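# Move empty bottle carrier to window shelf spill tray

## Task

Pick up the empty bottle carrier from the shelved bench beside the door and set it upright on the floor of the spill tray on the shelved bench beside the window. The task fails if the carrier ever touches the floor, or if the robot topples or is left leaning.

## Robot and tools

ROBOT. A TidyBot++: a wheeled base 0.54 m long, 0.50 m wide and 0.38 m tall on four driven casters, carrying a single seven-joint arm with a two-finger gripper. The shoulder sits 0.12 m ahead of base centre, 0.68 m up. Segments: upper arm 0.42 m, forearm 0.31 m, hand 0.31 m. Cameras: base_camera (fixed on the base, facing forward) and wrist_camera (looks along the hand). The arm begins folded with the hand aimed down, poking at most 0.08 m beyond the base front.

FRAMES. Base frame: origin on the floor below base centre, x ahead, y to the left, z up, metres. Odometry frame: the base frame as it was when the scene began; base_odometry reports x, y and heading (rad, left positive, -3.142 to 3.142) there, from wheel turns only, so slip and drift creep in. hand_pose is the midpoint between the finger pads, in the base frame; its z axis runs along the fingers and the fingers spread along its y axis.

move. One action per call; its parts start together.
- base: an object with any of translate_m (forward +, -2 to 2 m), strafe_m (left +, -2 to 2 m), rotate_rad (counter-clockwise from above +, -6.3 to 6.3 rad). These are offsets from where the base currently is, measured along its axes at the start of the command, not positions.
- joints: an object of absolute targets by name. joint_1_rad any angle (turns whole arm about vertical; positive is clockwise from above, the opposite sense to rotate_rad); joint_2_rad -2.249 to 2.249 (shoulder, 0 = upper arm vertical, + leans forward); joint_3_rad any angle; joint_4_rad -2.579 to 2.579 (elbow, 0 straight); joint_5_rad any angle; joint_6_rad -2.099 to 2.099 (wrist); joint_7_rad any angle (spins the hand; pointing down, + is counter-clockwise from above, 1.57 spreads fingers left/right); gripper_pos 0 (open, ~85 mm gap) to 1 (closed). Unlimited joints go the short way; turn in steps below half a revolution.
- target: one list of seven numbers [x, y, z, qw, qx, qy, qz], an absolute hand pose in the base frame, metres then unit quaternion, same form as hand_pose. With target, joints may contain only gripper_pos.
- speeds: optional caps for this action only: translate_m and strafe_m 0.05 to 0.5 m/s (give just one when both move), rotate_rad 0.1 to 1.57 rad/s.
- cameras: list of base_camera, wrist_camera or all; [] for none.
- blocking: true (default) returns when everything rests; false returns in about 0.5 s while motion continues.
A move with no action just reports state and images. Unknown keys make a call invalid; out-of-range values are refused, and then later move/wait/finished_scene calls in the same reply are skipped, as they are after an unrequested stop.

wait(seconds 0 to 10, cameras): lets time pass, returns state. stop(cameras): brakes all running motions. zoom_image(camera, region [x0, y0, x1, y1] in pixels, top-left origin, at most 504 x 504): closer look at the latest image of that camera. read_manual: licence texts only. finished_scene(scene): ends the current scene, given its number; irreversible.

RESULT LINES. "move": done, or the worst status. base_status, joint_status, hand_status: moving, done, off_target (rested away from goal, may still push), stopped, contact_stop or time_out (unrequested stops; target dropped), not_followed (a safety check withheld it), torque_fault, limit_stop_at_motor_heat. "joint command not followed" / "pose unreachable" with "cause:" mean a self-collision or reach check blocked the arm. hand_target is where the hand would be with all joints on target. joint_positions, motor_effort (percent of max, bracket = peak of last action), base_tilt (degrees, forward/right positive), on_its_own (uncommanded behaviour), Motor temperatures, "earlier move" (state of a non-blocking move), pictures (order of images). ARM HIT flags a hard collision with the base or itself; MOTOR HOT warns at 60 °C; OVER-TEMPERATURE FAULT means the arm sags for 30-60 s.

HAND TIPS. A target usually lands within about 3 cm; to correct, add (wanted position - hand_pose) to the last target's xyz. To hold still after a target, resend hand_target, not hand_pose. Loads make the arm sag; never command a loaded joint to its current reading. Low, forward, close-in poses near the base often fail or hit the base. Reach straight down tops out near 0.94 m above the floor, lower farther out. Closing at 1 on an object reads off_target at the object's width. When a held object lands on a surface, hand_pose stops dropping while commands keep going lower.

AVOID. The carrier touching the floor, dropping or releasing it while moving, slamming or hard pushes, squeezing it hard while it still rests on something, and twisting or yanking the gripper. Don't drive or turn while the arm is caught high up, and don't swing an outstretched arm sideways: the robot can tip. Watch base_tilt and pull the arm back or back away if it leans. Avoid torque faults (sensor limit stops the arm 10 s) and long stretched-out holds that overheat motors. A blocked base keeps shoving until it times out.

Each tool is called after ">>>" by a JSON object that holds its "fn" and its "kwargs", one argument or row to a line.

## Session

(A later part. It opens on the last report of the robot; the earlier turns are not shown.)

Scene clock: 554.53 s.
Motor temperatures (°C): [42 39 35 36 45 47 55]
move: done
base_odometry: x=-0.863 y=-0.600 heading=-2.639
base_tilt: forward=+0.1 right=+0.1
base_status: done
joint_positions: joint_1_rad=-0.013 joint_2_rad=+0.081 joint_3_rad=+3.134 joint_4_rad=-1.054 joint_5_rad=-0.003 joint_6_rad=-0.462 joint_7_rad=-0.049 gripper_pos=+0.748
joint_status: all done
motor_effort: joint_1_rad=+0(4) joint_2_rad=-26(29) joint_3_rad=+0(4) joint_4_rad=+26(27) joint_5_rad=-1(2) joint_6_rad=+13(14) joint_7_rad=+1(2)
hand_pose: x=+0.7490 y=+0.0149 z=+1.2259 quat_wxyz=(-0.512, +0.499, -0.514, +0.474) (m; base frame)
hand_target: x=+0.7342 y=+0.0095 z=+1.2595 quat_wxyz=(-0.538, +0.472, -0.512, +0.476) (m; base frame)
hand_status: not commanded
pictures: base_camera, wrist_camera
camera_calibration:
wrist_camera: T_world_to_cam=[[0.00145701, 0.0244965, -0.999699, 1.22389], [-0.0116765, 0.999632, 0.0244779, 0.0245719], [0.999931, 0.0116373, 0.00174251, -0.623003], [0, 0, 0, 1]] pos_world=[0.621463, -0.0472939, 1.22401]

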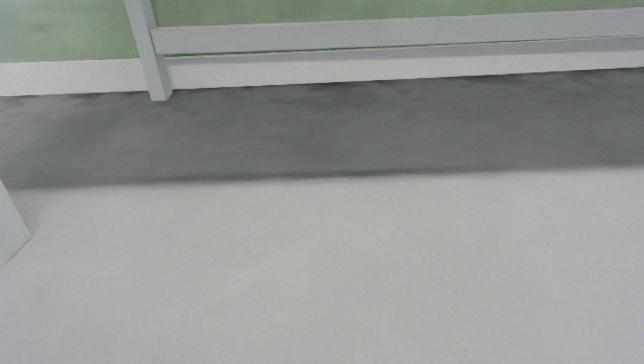

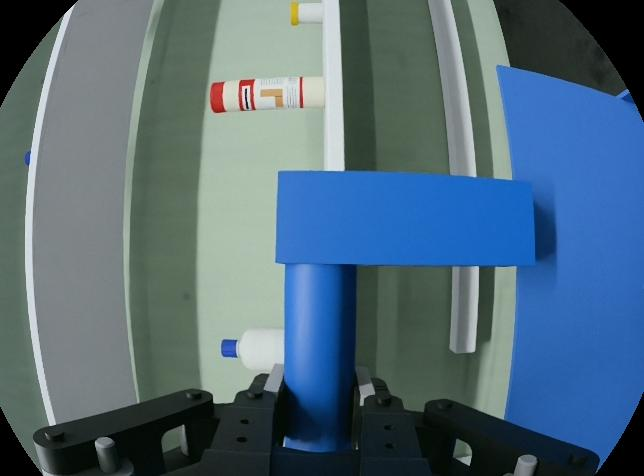

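>>> {"fn": "move", "kwargs": {
  "joints": {"joint_2_rad":0.03,"joint_4_rad":-1.25,"joint_6_rad":-0.22}
}}

>>> {"fn": "move", "kwargs": {
  "joints": {"joint_2_rad":-0.005,"joint_4_rad":-1.488,"joint_6_rad":-0.017}
}}

Scene clock: 570.87 s.
Motor temperatures (°C): [42 39 35 36 45 47 55]
move: done
base_odometry: x=-0.863 y=-0.600 heading=-2.639
base_tilt: forward=+0.1 right=+0.1
base_status: not commanded
joint_positions: joint_1_rad=-0.013 joint_2_rad=+0.054 joint_3_rad=+3.134 joint_4_rad=-1.272 joint_5_rad=-0.003 joint_6_rad=-0.282 joint_7_rad=-0.049 gripper_pos=+0.748
joint_status: all done
motor_effort: joint_1_rad=+0(1) joint_2_rad=-26(28) joint_3_rad=+0(0) joint_4_rad=+27(29) joint_5_rad=-1(1) joint_6_rad=+12(14) joint_7_rad=+1(2)
hand_pose: x=+0.7574 y=+0.0150 z=+1.1665 quat_wxyz=(-0.509, +0.501, -0.517, +0.472) (m; base frame)
hand_target: x=+0.7432 y=+0.0075 z=+1.2146 quat_wxyz=(-0.547, +0.460, -0.503, +0.486) (m; base frame)
hand_status: not commanded
pictures: base_camera, wrist_camera
camera_calibration:
wrist_camera: T_world_to_cam=[[-0.0100213, 0.0242335, -0.999656, 1.17313], [-0.0108464, 0.999645, 0.024342, 0.0254947], [0.999891, 0.0110866, -0.00975491, -0.6178], [0, 0, 0, 1]] pos_world=[0.629766, -0.0470654, 1.16608]

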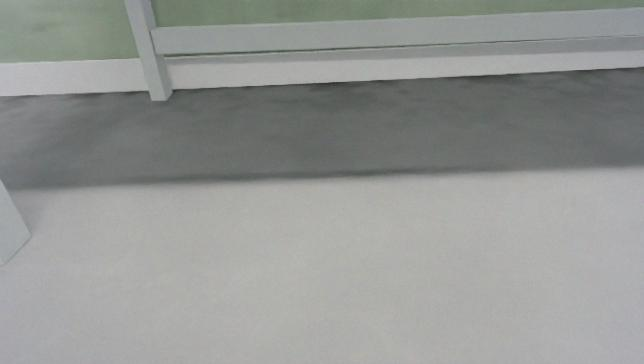

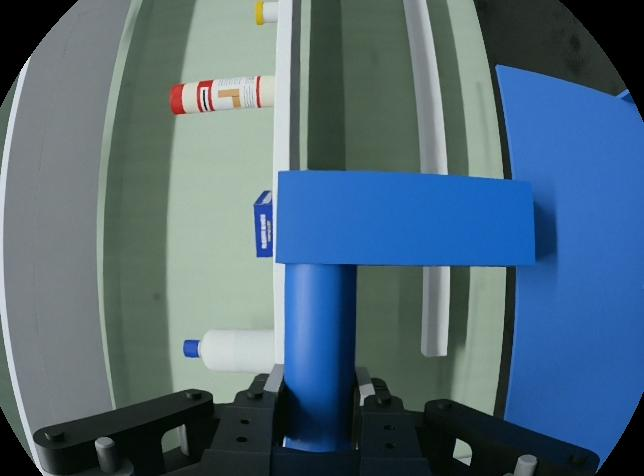

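Scene clock: 572.43 s.
Motor temperatures (°C): [42 39 35 36 45 47 55]
move: done
base_odometry: x=-0.863 y=-0.600 heading=-2.639
base_tilt: forward=+0.1 right=+0.1
base_status: not commanded
joint_positions: joint_1_rad=-0.013 joint_2_rad=+0.019 joint_3_rad=+3.134 joint_4_rad=-1.511 joint_5_rad=-0.003 joint_6_rad=-0.079 joint_7_rad=-0.049 gripper_pos=+0.748
joint_status: all done
motor_effort: joint_1_rad=-1(1) joint_2_rad=-25(27) joint_3_rad=+0(1) joint_4_rad=+28(29) joint_5_rad=-1(1) joint_6_rad=+12(14) joint_7_rad=+1(2)
hand_pose: x=+0.7518 y=+0.0149 z=+1.1034 quat_wxyz=(-0.508, +0.501, -0.517, +0.472) (m; base frame)
hand_target: x=+0.7405 y=+0.0056 z=+1.1522 quat_wxyz=(-0.546, +0.458, -0.505, +0.488) (m; base frame)
hand_status: not commanded
pictures: base_camera, wrist_camera
camera_calibration:
wrist_camera: T_world_to_cam=[[-0.0109732, 0.0240348, -0.999651, 1.1107], [-0.0101575, 0.999657, 0.0241464, 0.0268434], [0.999888, 0.0104189, -0.0107253, -0.611744], [0, 0, 0, 1]] pos_world=[0.624137, -0.0471559, 1.1031]

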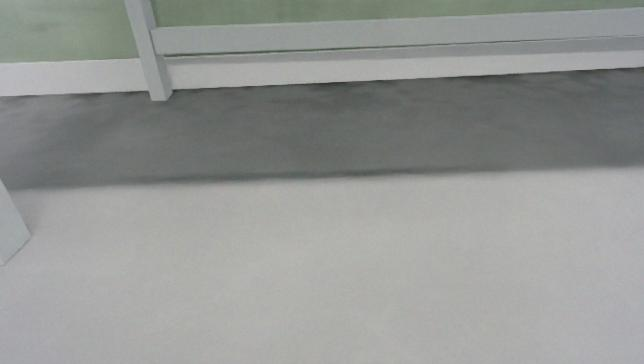

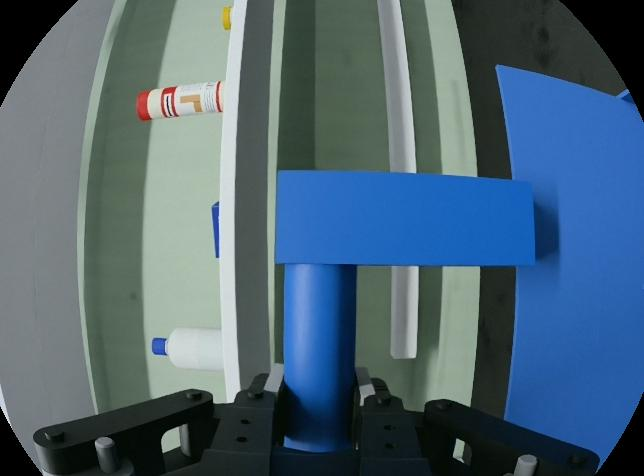

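>>> {"fn": "move", "kwargs": {
  "joints": {"joint_2_rad":-0.005,"joint_4_rad":-1.588,"joint_6_rad":0.135},
  "cameras": []
}}

>>> {"fn": "move", "kwargs": {
  "joints": {"joint_2_rad":-0.005,"joint_4_rad":-1.638,"joint_6_rad":0.185}
}}

Scene clock: 587.97 s.
Motor temperatures (°C): [42 39 35 36 45 47 55]
move: done
base_odometry: x=-0.863 y=-0.600 heading=-2.639
base_tilt: forward=+0.1 right=+0.0
base_status: not commanded
joint_positions: joint_1_rad=-0.013 joint_2_rad=+0.016 joint_3_rad=+3.134 joint_4_rad=-1.610 joint_5_rad=-0.003 joint_6_rad=+0.073 joint_7_rad=-0.049 gripper_pos=+0.748
joint_status: all done
motor_effort: joint_1_rad=-1(1) joint_2_rad=-25(26) joint_3_rad=+0(1) joint_4_rad=+28(29) joint_5_rad=+0(1) joint_6_rad=+12(13) joint_7_rad=+1(2)
hand_pose: x=+0.7507 y=+0.0147 z=+1.0903 quat_wxyz=(-0.522, +0.488, -0.504, +0.485) (m; base frame)
hand_target: x=+0.7401 y=+0.0042 z=+1.1369 quat_wxyz=(-0.557, +0.444, -0.492, +0.500) (m; base frame)
hand_status: not commanded
pictures: none
No camera images: "cameras" was empty.

Scene clock: 588.97 s.
Motor temperatures (°C): [42 39 35 36 45 47 55]
move: done
base_odometry: x=-0.863 y=-0.600 heading=-2.639
base_tilt: forward=+0.2 right=+0.0
base_status: not commanded
joint_positions: joint_1_rad=-0.013 joint_2_rad=+0.015 joint_3_rad=+3.134 joint_4_rad=-1.661 joint_5_rad=-0.003 joint_6_rad=+0.127 joint_7_rad=-0.049 gripper_pos=+0.748
joint_status: all done
motor_effort: joint_1_rad=+0(1) joint_2_rad=-25(26) joint_3_rad=+0(1) joint_4_rad=+27(30) joint_5_rad=+0(1) joint_6_rad=+12(13) joint_7_rad=+1(2)
hand_pose: x=+0.7489 y=+0.0146 z=+1.0765 quat_wxyz=(-0.524, +0.487, -0.502, +0.487) (m; base frame)
hand_target: x=+0.7396 y=+0.0037 z=+1.1211 quat_wxyz=(-0.557, +0.443, -0.492, +0.501) (m; base frame)
hand_status: not commanded
pictures: base_camera, wrist_camera
camera_calibration:
wrist_camera: T_world_to_cam=[[0.049401, 0.0252559, -0.99846, 1.0373], [-0.0109336, 0.999634, 0.0247446, 0.0276612], [0.998719, 0.0096943, 0.0496591, -0.673273], [0, 0, 0, 1]] pos_world=[0.621469, -0.0473222, 1.06846]

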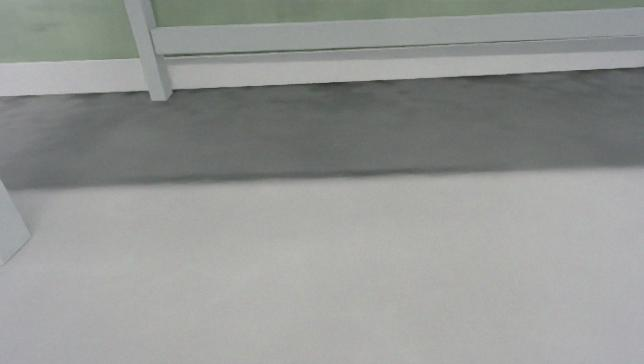

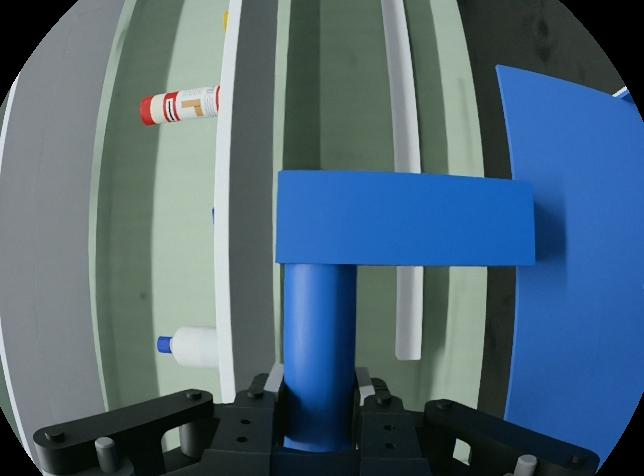

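>>> {"fn": "zoom_image", "kwargs": {
  "camera": "wrist_camera",
  "region": [470, 20, 644, 194]
}}

>>> {"fn": "move", "kwargs": {
  "joints": {"joint_2_rad":-0.005,"joint_4_rad":-1.688,"joint_6_rad":0.23},
  "cameras": ["wrist_camera"]
}}

Scaled by 2.897.

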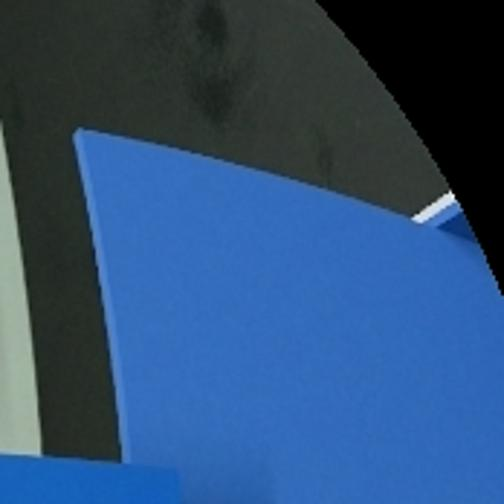

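Scene clock: 599.93 s.
Motor temperatures (°C): [42 39 35 36 45 47 55]
move: done
base_odometry: x=-0.863 y=-0.600 heading=-2.639
base_tilt: forward=+0.2 right=+0.0
base_status: not commanded
joint_positions: joint_1_rad=-0.013 joint_2_rad=+0.014 joint_3_rad=+3.134 joint_4_rad=-1.711 joint_5_rad=-0.003 joint_6_rad=+0.173 joint_7_rad=-0.049 gripper_pos=+0.748
joint_status: all done
motor_effort: joint_1_rad=-1(1) joint_2_rad=-25(27) joint_3_rad=+0(1) joint_4_rad=+27(29) joint_5_rad=+0(2) joint_6_rad=+12(13) joint_7_rad=+1(2)
hand_pose: x=+0.7466 y=+0.0145 z=+1.0598 quat_wxyz=(-0.523, +0.487, -0.503, +0.486) (m; base frame)
hand_target: x=+0.7384 y=+0.0033 z=+1.1039 quat_wxyz=(-0.555, +0.444, -0.494, +0.500) (m; base frame)
hand_status: not commanded
pictures: wrist_camera
camera_calibration:
wrist_camera: T_world_to_cam=[[0.0453792, 0.025137, -0.998654, 1.02391], [-0.0106819, 0.999638, 0.0246764, 0.0280267], [0.998913, 0.00954769, 0.0456313, -0.666016], [0, 0, 0, 1]] pos_world=[0.619127, -0.0473958, 1.05224]

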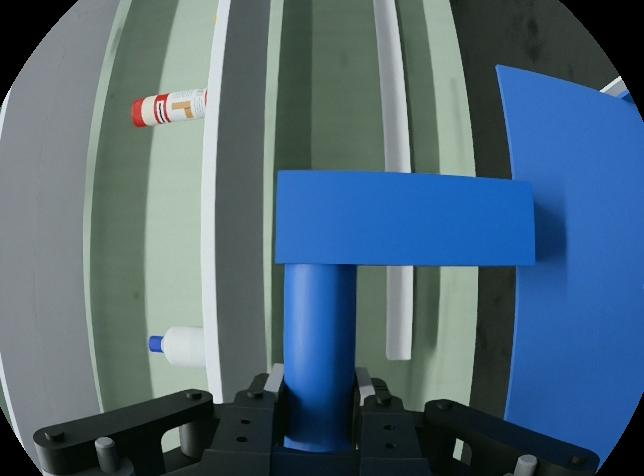

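>>> {"fn": "move", "kwargs": {
  "joints": {"joint_2_rad":-0.005,"joint_4_rad":-1.718,"joint_6_rad":0.26},
  "cameras": []
}}

>>> {"fn": "move", "kwargs": {
  "joints": {"joint_2_rad":-0.005,"joint_4_rad":-1.743,"joint_6_rad":0.285},
  "cameras": ["wrist_camera"]
}}

Scene clock: 615.27 s.
Motor temperatures (°C): [42 39 35 36 45 47 55]
move: done
base_odometry: x=-0.863 y=-0.600 heading=-2.639
base_tilt: forward=+0.1 right=+0.1
base_status: not commanded
joint_positions: joint_1_rad=-0.013 joint_2_rad=+0.014 joint_3_rad=+3.134 joint_4_rad=-1.740 joint_5_rad=-0.003 joint_6_rad=+0.204 joint_7_rad=-0.049 gripper_pos=+0.748
joint_status: all done
motor_effort: joint_1_rad=+0(1) joint_2_rad=-25(26) joint_3_rad=+0(0) joint_4_rad=+28(29) joint_5_rad=+0(1) joint_6_rad=+12(14) joint_7_rad=+1(1)
hand_pose: x=+0.7450 y=+0.0144 z=+1.0517 quat_wxyz=(-0.523, +0.487, -0.503, +0.486) (m; base frame)
hand_target: x=+0.7372 y=+0.0030 z=+1.0946 quat_wxyz=(-0.555, +0.444, -0.494, +0.500) (m; base frame)
hand_status: not commanded
pictures: none
No camera images: "cameras" was empty.

Scene clock: 615.90 s.
Motor temperatures (°C): [42 39 35 36 45 47 55]
move: done
base_odometry: x=-0.863 y=-0.600 heading=-2.639
base_tilt: forward=+0.1 right=+0.1
base_status: not commanded
joint_positions: joint_1_rad=-0.013 joint_2_rad=+0.014 joint_3_rad=+3.134 joint_4_rad=-1.764 joint_5_rad=-0.003 joint_6_rad=+0.228 joint_7_rad=-0.049 gripper_pos=+0.748
joint_status: all done
motor_effort: joint_1_rad=+0(1) joint_2_rad=-24(26) joint_3_rad=+0(0) joint_4_rad=+28(29) joint_5_rad=+0(1) joint_6_rad=+12(13) joint_7_rad=+1(2)
hand_pose: x=+0.7435 y=+0.0144 z=+1.0443 quat_wxyz=(-0.523, +0.487, -0.503, +0.486) (m; base frame)
hand_target: x=+0.7360 y=+0.0028 z=+1.0868 quat_wxyz=(-0.555, +0.444, -0.494, +0.501) (m; base frame)
hand_status: not commanded
pictures: wrist_camera
camera_calibration:
wrist_camera: T_world_to_cam=[[0.0482523, 0.0251547, -0.998518, 1.00632], [-0.0105673, 0.99964, 0.0246723, 0.0284156], [0.998779, 0.00936118, 0.0485008, -0.665145], [0, 0, 0, 1]] pos_world=[0.616076, -0.0474926, 1.03639]

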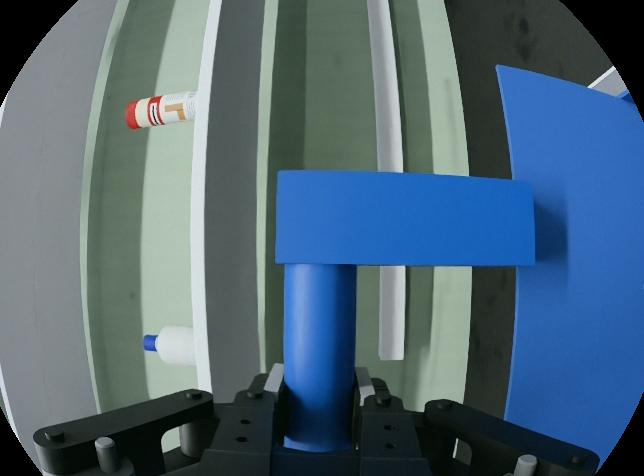

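>>> {"fn": "move", "kwargs": {
  "joints": {"joint_2_rad":-0.005,"joint_4_rad":-1.768,"joint_6_rad":0.31},
  "cameras": []
}}

>>> {"fn": "move", "kwargs": {
  "joints": {"joint_2_rad":-0.005,"joint_4_rad":-1.793,"joint_6_rad":0.335},
  "cameras": ["wrist_camera"]
}}

Scene clock: 629.50 s.
Motor temperatures (°C): [42 39 35 36 45 47 54]
move: done
base_odometry: x=-0.863 y=-0.600 heading=-2.639
base_tilt: forward=+0.1 right=+0.1
base_status: not commanded
joint_positions: joint_1_rad=-0.013 joint_2_rad=+0.014 joint_3_rad=+3.134 joint_4_rad=-1.789 joint_5_rad=-0.003 joint_6_rad=+0.254 joint_7_rad=-0.049 gripper_pos=+0.748
joint_status: all done
motor_effort: joint_1_rad=-1(1) joint_2_rad=-25(25) joint_3_rad=+0(1) joint_4_rad=+27(28) joint_5_rad=+0(2) joint_6_rad=+13(13) joint_7_rad=+1(1)
hand_pose: x=+0.7418 y=+0.0143 z=+1.0371 quat_wxyz=(-0.524, +0.486, -0.502, +0.487) (m; base frame)
hand_target: x=+0.7346 y=+0.0026 z=+1.0791 quat_wxyz=(-0.555, +0.444, -0.494, +0.501) (m; base frame)
hand_status: not commanded
pictures: none
No camera images: "cameras" was empty.

Scene clock: 630.13 s.
Motor temperatures (°C): [42 39 35 36 45 47 54]
move: done
base_odometry: x=-0.863 y=-0.600 heading=-2.639
base_tilt: forward=+0.1 right=+0.0
base_status: not commanded
joint_positions: joint_1_rad=-0.013 joint_2_rad=+0.014 joint_3_rad=+3.134 joint_4_rad=-1.811 joint_5_rad=-0.003 joint_6_rad=+0.280 joint_7_rad=-0.049 gripper_pos=+0.748
joint_status: all done
motor_effort: joint_1_rad=+0(1) joint_2_rad=-25(25) joint_3_rad=-1(1) joint_4_rad=+27(28) joint_5_rad=+0(1) joint_6_rad=+12(13) joint_7_rad=+1(2)
hand_pose: x=+0.7401 y=+0.0143 z=+1.0311 quat_wxyz=(-0.524, +0.486, -0.502, +0.487) (m; base frame)
hand_target: x=+0.7330 y=+0.0023 z=+1.0714 quat_wxyz=(-0.555, +0.444, -0.494, +0.501) (m; base frame)
hand_status: not commanded
pictures: wrist_camera
camera_calibration:
wrist_camera: T_world_to_cam=[[0.0522263, 0.0251912, -0.998317, 0.990148], [-0.010497, 0.99964, 0.0246754, 0.0287737], [0.99858, 0.00919061, 0.0524719, -0.665014], [0, 0, 0, 1]] pos_world=[0.61266, -0.0475945, 1.02267]

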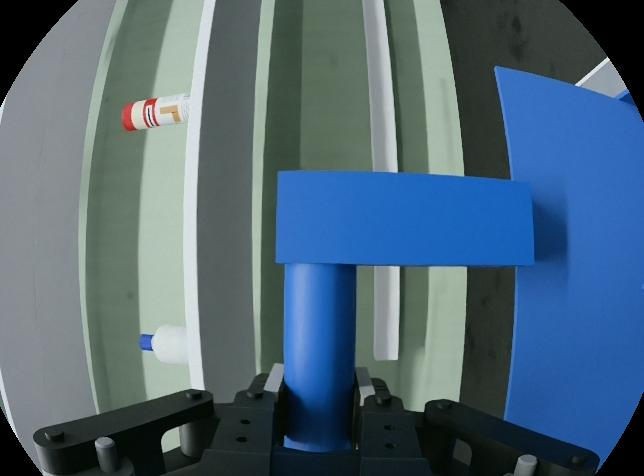

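>>> {"fn": "move", "kwargs": {
  "joints": {"joint_2_rad":-0.005,"joint_4_rad":-1.818,"joint_6_rad":0.36},
  "cameras": ["wrist_camera"]
}}

Scene clock: 636.37 s.
Motor temperatures (°C): [42 39 35 36 45 47 54]
move: done
base_odometry: x=-0.863 y=-0.600 heading=-2.639
base_tilt: forward=+0.1 right=+0.1
base_status: not commanded
joint_positions: joint_1_rad=-0.013 joint_2_rad=+0.013 joint_3_rad=+3.134 joint_4_rad=-1.829 joint_5_rad=-0.003 joint_6_rad=+0.311 joint_7_rad=-0.049 gripper_pos=+0.748
joint_status: all done
motor_effort: joint_1_rad=+0(1) joint_2_rad=-23(25) joint_3_rad=+1(2) joint_4_rad=+25(27) joint_5_rad=-1(2) joint_6_rad=+12(13) joint_7_rad=+1(2)
hand_pose: x=+0.7381 y=+0.0142 z=+1.0309 quat_wxyz=(-0.528, +0.482, -0.498, +0.491) (m; base frame)
hand_target: x=+0.7312 y=+0.0021 z=+1.0637 quat_wxyz=(-0.554, +0.444, -0.494, +0.501) (m; base frame)
hand_status: not commanded
pictures: wrist_camera
camera_calibration:
wrist_camera: T_world_to_cam=[[0.0670755, 0.0254645, -0.997423, 0.978151], [-0.010763, 0.999635, 0.0247971, 0.0288988], [0.99769, 0.00907203, 0.067325, -0.677672], [0, 0, 0, 1]] pos_world=[0.610808, -0.0476485, 1.02054]

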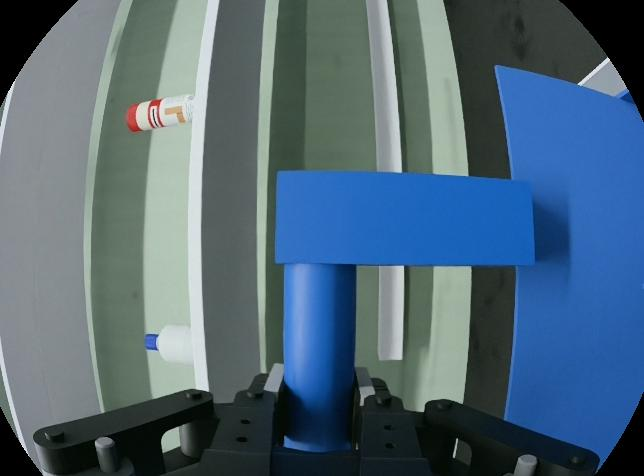

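>>> {"fn": "move", "kwargs": {
  "joints": {"joint_2_rad":-0.005,"joint_4_rad":-1.823,"joint_6_rad":0.285},
  "cameras": ["wrist_camera"]
}}

Scene clock: 645.23 s.
Motor temperatures (°C): [42 39 35 36 45 47 54]
move: done
base_odometry: x=-0.863 y=-0.600 heading=-2.639
base_tilt: forward=+0.1 right=+0.1
base_status: not commanded
joint_positions: joint_1_rad=-0.013 joint_2_rad=+0.004 joint_3_rad=+3.133 joint_4_rad=-1.828 joint_5_rad=-0.003 joint_6_rad=+0.287 joint_7_rad=-0.049 gripper_pos=+0.748
joint_status: all done
motor_effort: joint_1_rad=+1(2) joint_2_rad=-22(23) joint_3_rad=+1(3) joint_4_rad=+23(26) joint_5_rad=-1(3) joint_6_rad=+9(12) joint_7_rad=+0(2)
hand_pose: x=+0.7353 y=+0.0142 z=+1.0292 quat_wxyz=(-0.524, +0.486, -0.501, +0.488) (m; base frame)
hand_target: x=+0.7327 y=+0.0028 z=+1.0374 quat_wxyz=(-0.535, +0.464, -0.516, +0.483) (m; base frame)
hand_status: not commanded
pictures: wrist_camera
camera_calibration:
wrist_camera: T_world_to_cam=[[0.0526903, 0.0251116, -0.998295, 0.988107], [-0.0104849, 0.999643, 0.0245921, 0.0289288], [0.998556, 0.00917127, 0.0529348, -0.660549], [0, 0, 0, 1]] pos_world=[0.607834, -0.0476734, 1.02068]

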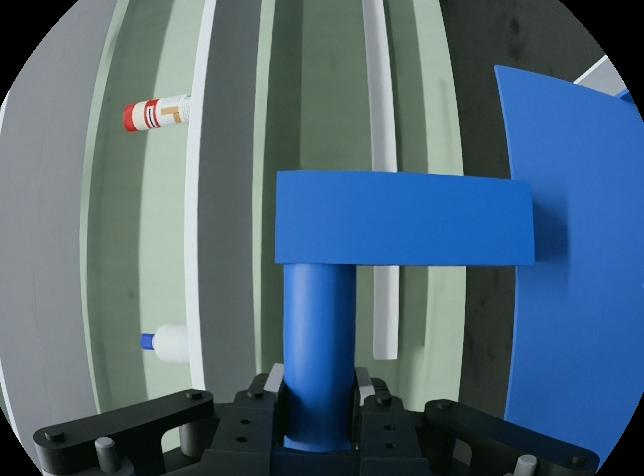

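>>> {"fn": "move", "kwargs": {
  "joints": {"gripper_pos":0.65},
  "cameras": []
}}

>>> {"fn": "move", "kwargs": {
  "joints": {"gripper_pos":0.3},
  "cameras": ["wrist_camera"]
}}

Scene clock: 655.30 s.
Motor temperatures (°C): [42 39 35 36 45 47 54]
move: done
base_odometry: x=-0.863 y=-0.600 heading=-2.639
base_tilt: forward=+0.1 right=+0.1
base_status: not commanded
joint_positions: joint_1_rad=-0.013 joint_2_rad=+0.003 joint_3_rad=+3.133 joint_4_rad=-1.830 joint_5_rad=-0.003 joint_6_rad=+0.287 joint_7_rad=-0.049 gripper_pos=+0.650
joint_status: all done
motor_effort: joint_1_rad=+0(1) joint_2_rad=-22(23) joint_3_rad=+0(2) joint_4_rad=+24(25) joint_5_rad=-1(2) joint_6_rad=+11(12) joint_7_rad=+1(2)
hand_pose: x=+0.7349 y=+0.0142 z=+1.0283 quat_wxyz=(-0.524, +0.486, -0.502, +0.487) (m; base frame)
hand_target: x=+0.7327 y=+0.0028 z=+1.0374 quat_wxyz=(-0.535, +0.464, -0.516, +0.483) (m; base frame)
hand_status: not commanded
pictures: none
No camera images: "cameras" was empty.

Scene clock: 656.03 s.
Motor temperatures (°C): [42 39 35 36 45 47 54]
move: done
base_odometry: x=-0.863 y=-0.600 heading=-2.639
base_tilt: forward=+0.1 right=+0.1
base_status: not commanded
joint_positions: joint_1_rad=-0.013 joint_2_rad=-0.005 joint_3_rad=+3.133 joint_4_rad=-1.830 joint_5_rad=-0.003 joint_6_rad=+0.287 joint_7_rad=-0.049 gripper_pos=+0.300
joint_status: all done
motor_effort: joint_1_rad=+0(1) joint_2_rad=-20(22) joint_3_rad=+1(1) joint_4_rad=+23(24) joint_5_rad=+1(1) joint_6_rad=+9(10) joint_7_rad=+1(2)
hand_pose: x=+0.7321 y=+0.0141 z=+1.0334 quat_wxyz=(-0.526, +0.484, -0.500, +0.489) (m; base frame)
hand_target: x=+0.7327 y=+0.0028 z=+1.0374 quat_wxyz=(-0.535, +0.464, -0.516, +0.483) (m; base frame)
hand_status: not commanded
pictures: wrist_camera
camera_calibration:
wrist_camera: T_world_to_cam=[[0.0595538, 0.0251865, -0.997907, 0.987071], [-0.010654, 0.999641, 0.0245945, 0.0289562], [0.998168, 0.00916703, 0.0598007, -0.664369], [0, 0, 0, 1]] pos_world=[0.604677, -0.0477164, 1.02402]

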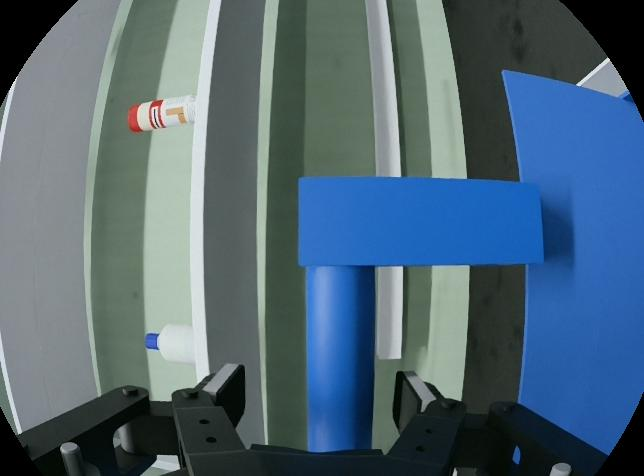

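>>> {"fn": "move", "kwargs": {
  "base": {"translate_m":-0.35},
  "speeds": {"translate_m":0.15},
  "joints": {"gripper_pos":0.2},
  "cameras": ["wrist_camera"]
}}

Scene clock: 669.77 s.
Motor temperatures (°C): [42 39 35 36 45 47 54]
move: done
base_odometry: x=-0.556 y=-0.431 heading=-2.639
base_tilt: forward=+0.2 right=+0.1
base_status: done
joint_positions: joint_1_rad=-0.013 joint_2_rad=-0.013 joint_3_rad=+3.133 joint_4_rad=-1.830 joint_5_rad=-0.003 joint_6_rad=+0.287 joint_7_rad=-0.049 gripper_pos=+0.200
joint_status: all done
motor_effort: joint_1_rad=-1(1) joint_2_rad=-20(23) joint_3_rad=+0(1) joint_4_rad=+23(24) joint_5_rad=+0(2) joint_6_rad=+9(10) joint_7_rad=+1(2)
hand_pose: x=+0.7292 y=+0.0141 z=+1.0383 quat_wxyz=(-0.528, +0.482, -0.498, +0.491) (m; base frame)
hand_target: x=+0.7327 y=+0.0028 z=+1.0374 quat_wxyz=(-0.535, +0.464, -0.516, +0.483) (m; base frame)
hand_status: not commanded
pictures: wrist_camera
camera_calibration:
wrist_camera: T_world_to_cam=[[0.0675865, 0.0252926, -0.997393, 0.985764], [-0.0108521, 0.999638, 0.0246141, 0.0289663], [0.997654, 0.00916025, 0.0678366, -0.669787], [0, 0, 0, 1]] pos_world=[0.601906, -0.047753, 1.02792]

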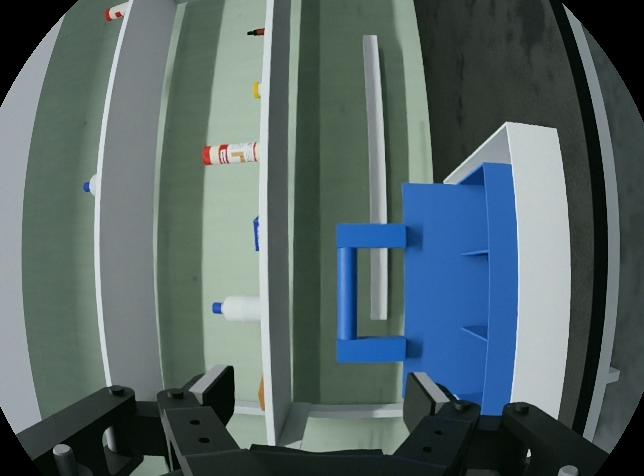

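>>> {"fn": "finished_scene", "kwargs": {
  "scene": 1
}}

The scene is finished: the task was done.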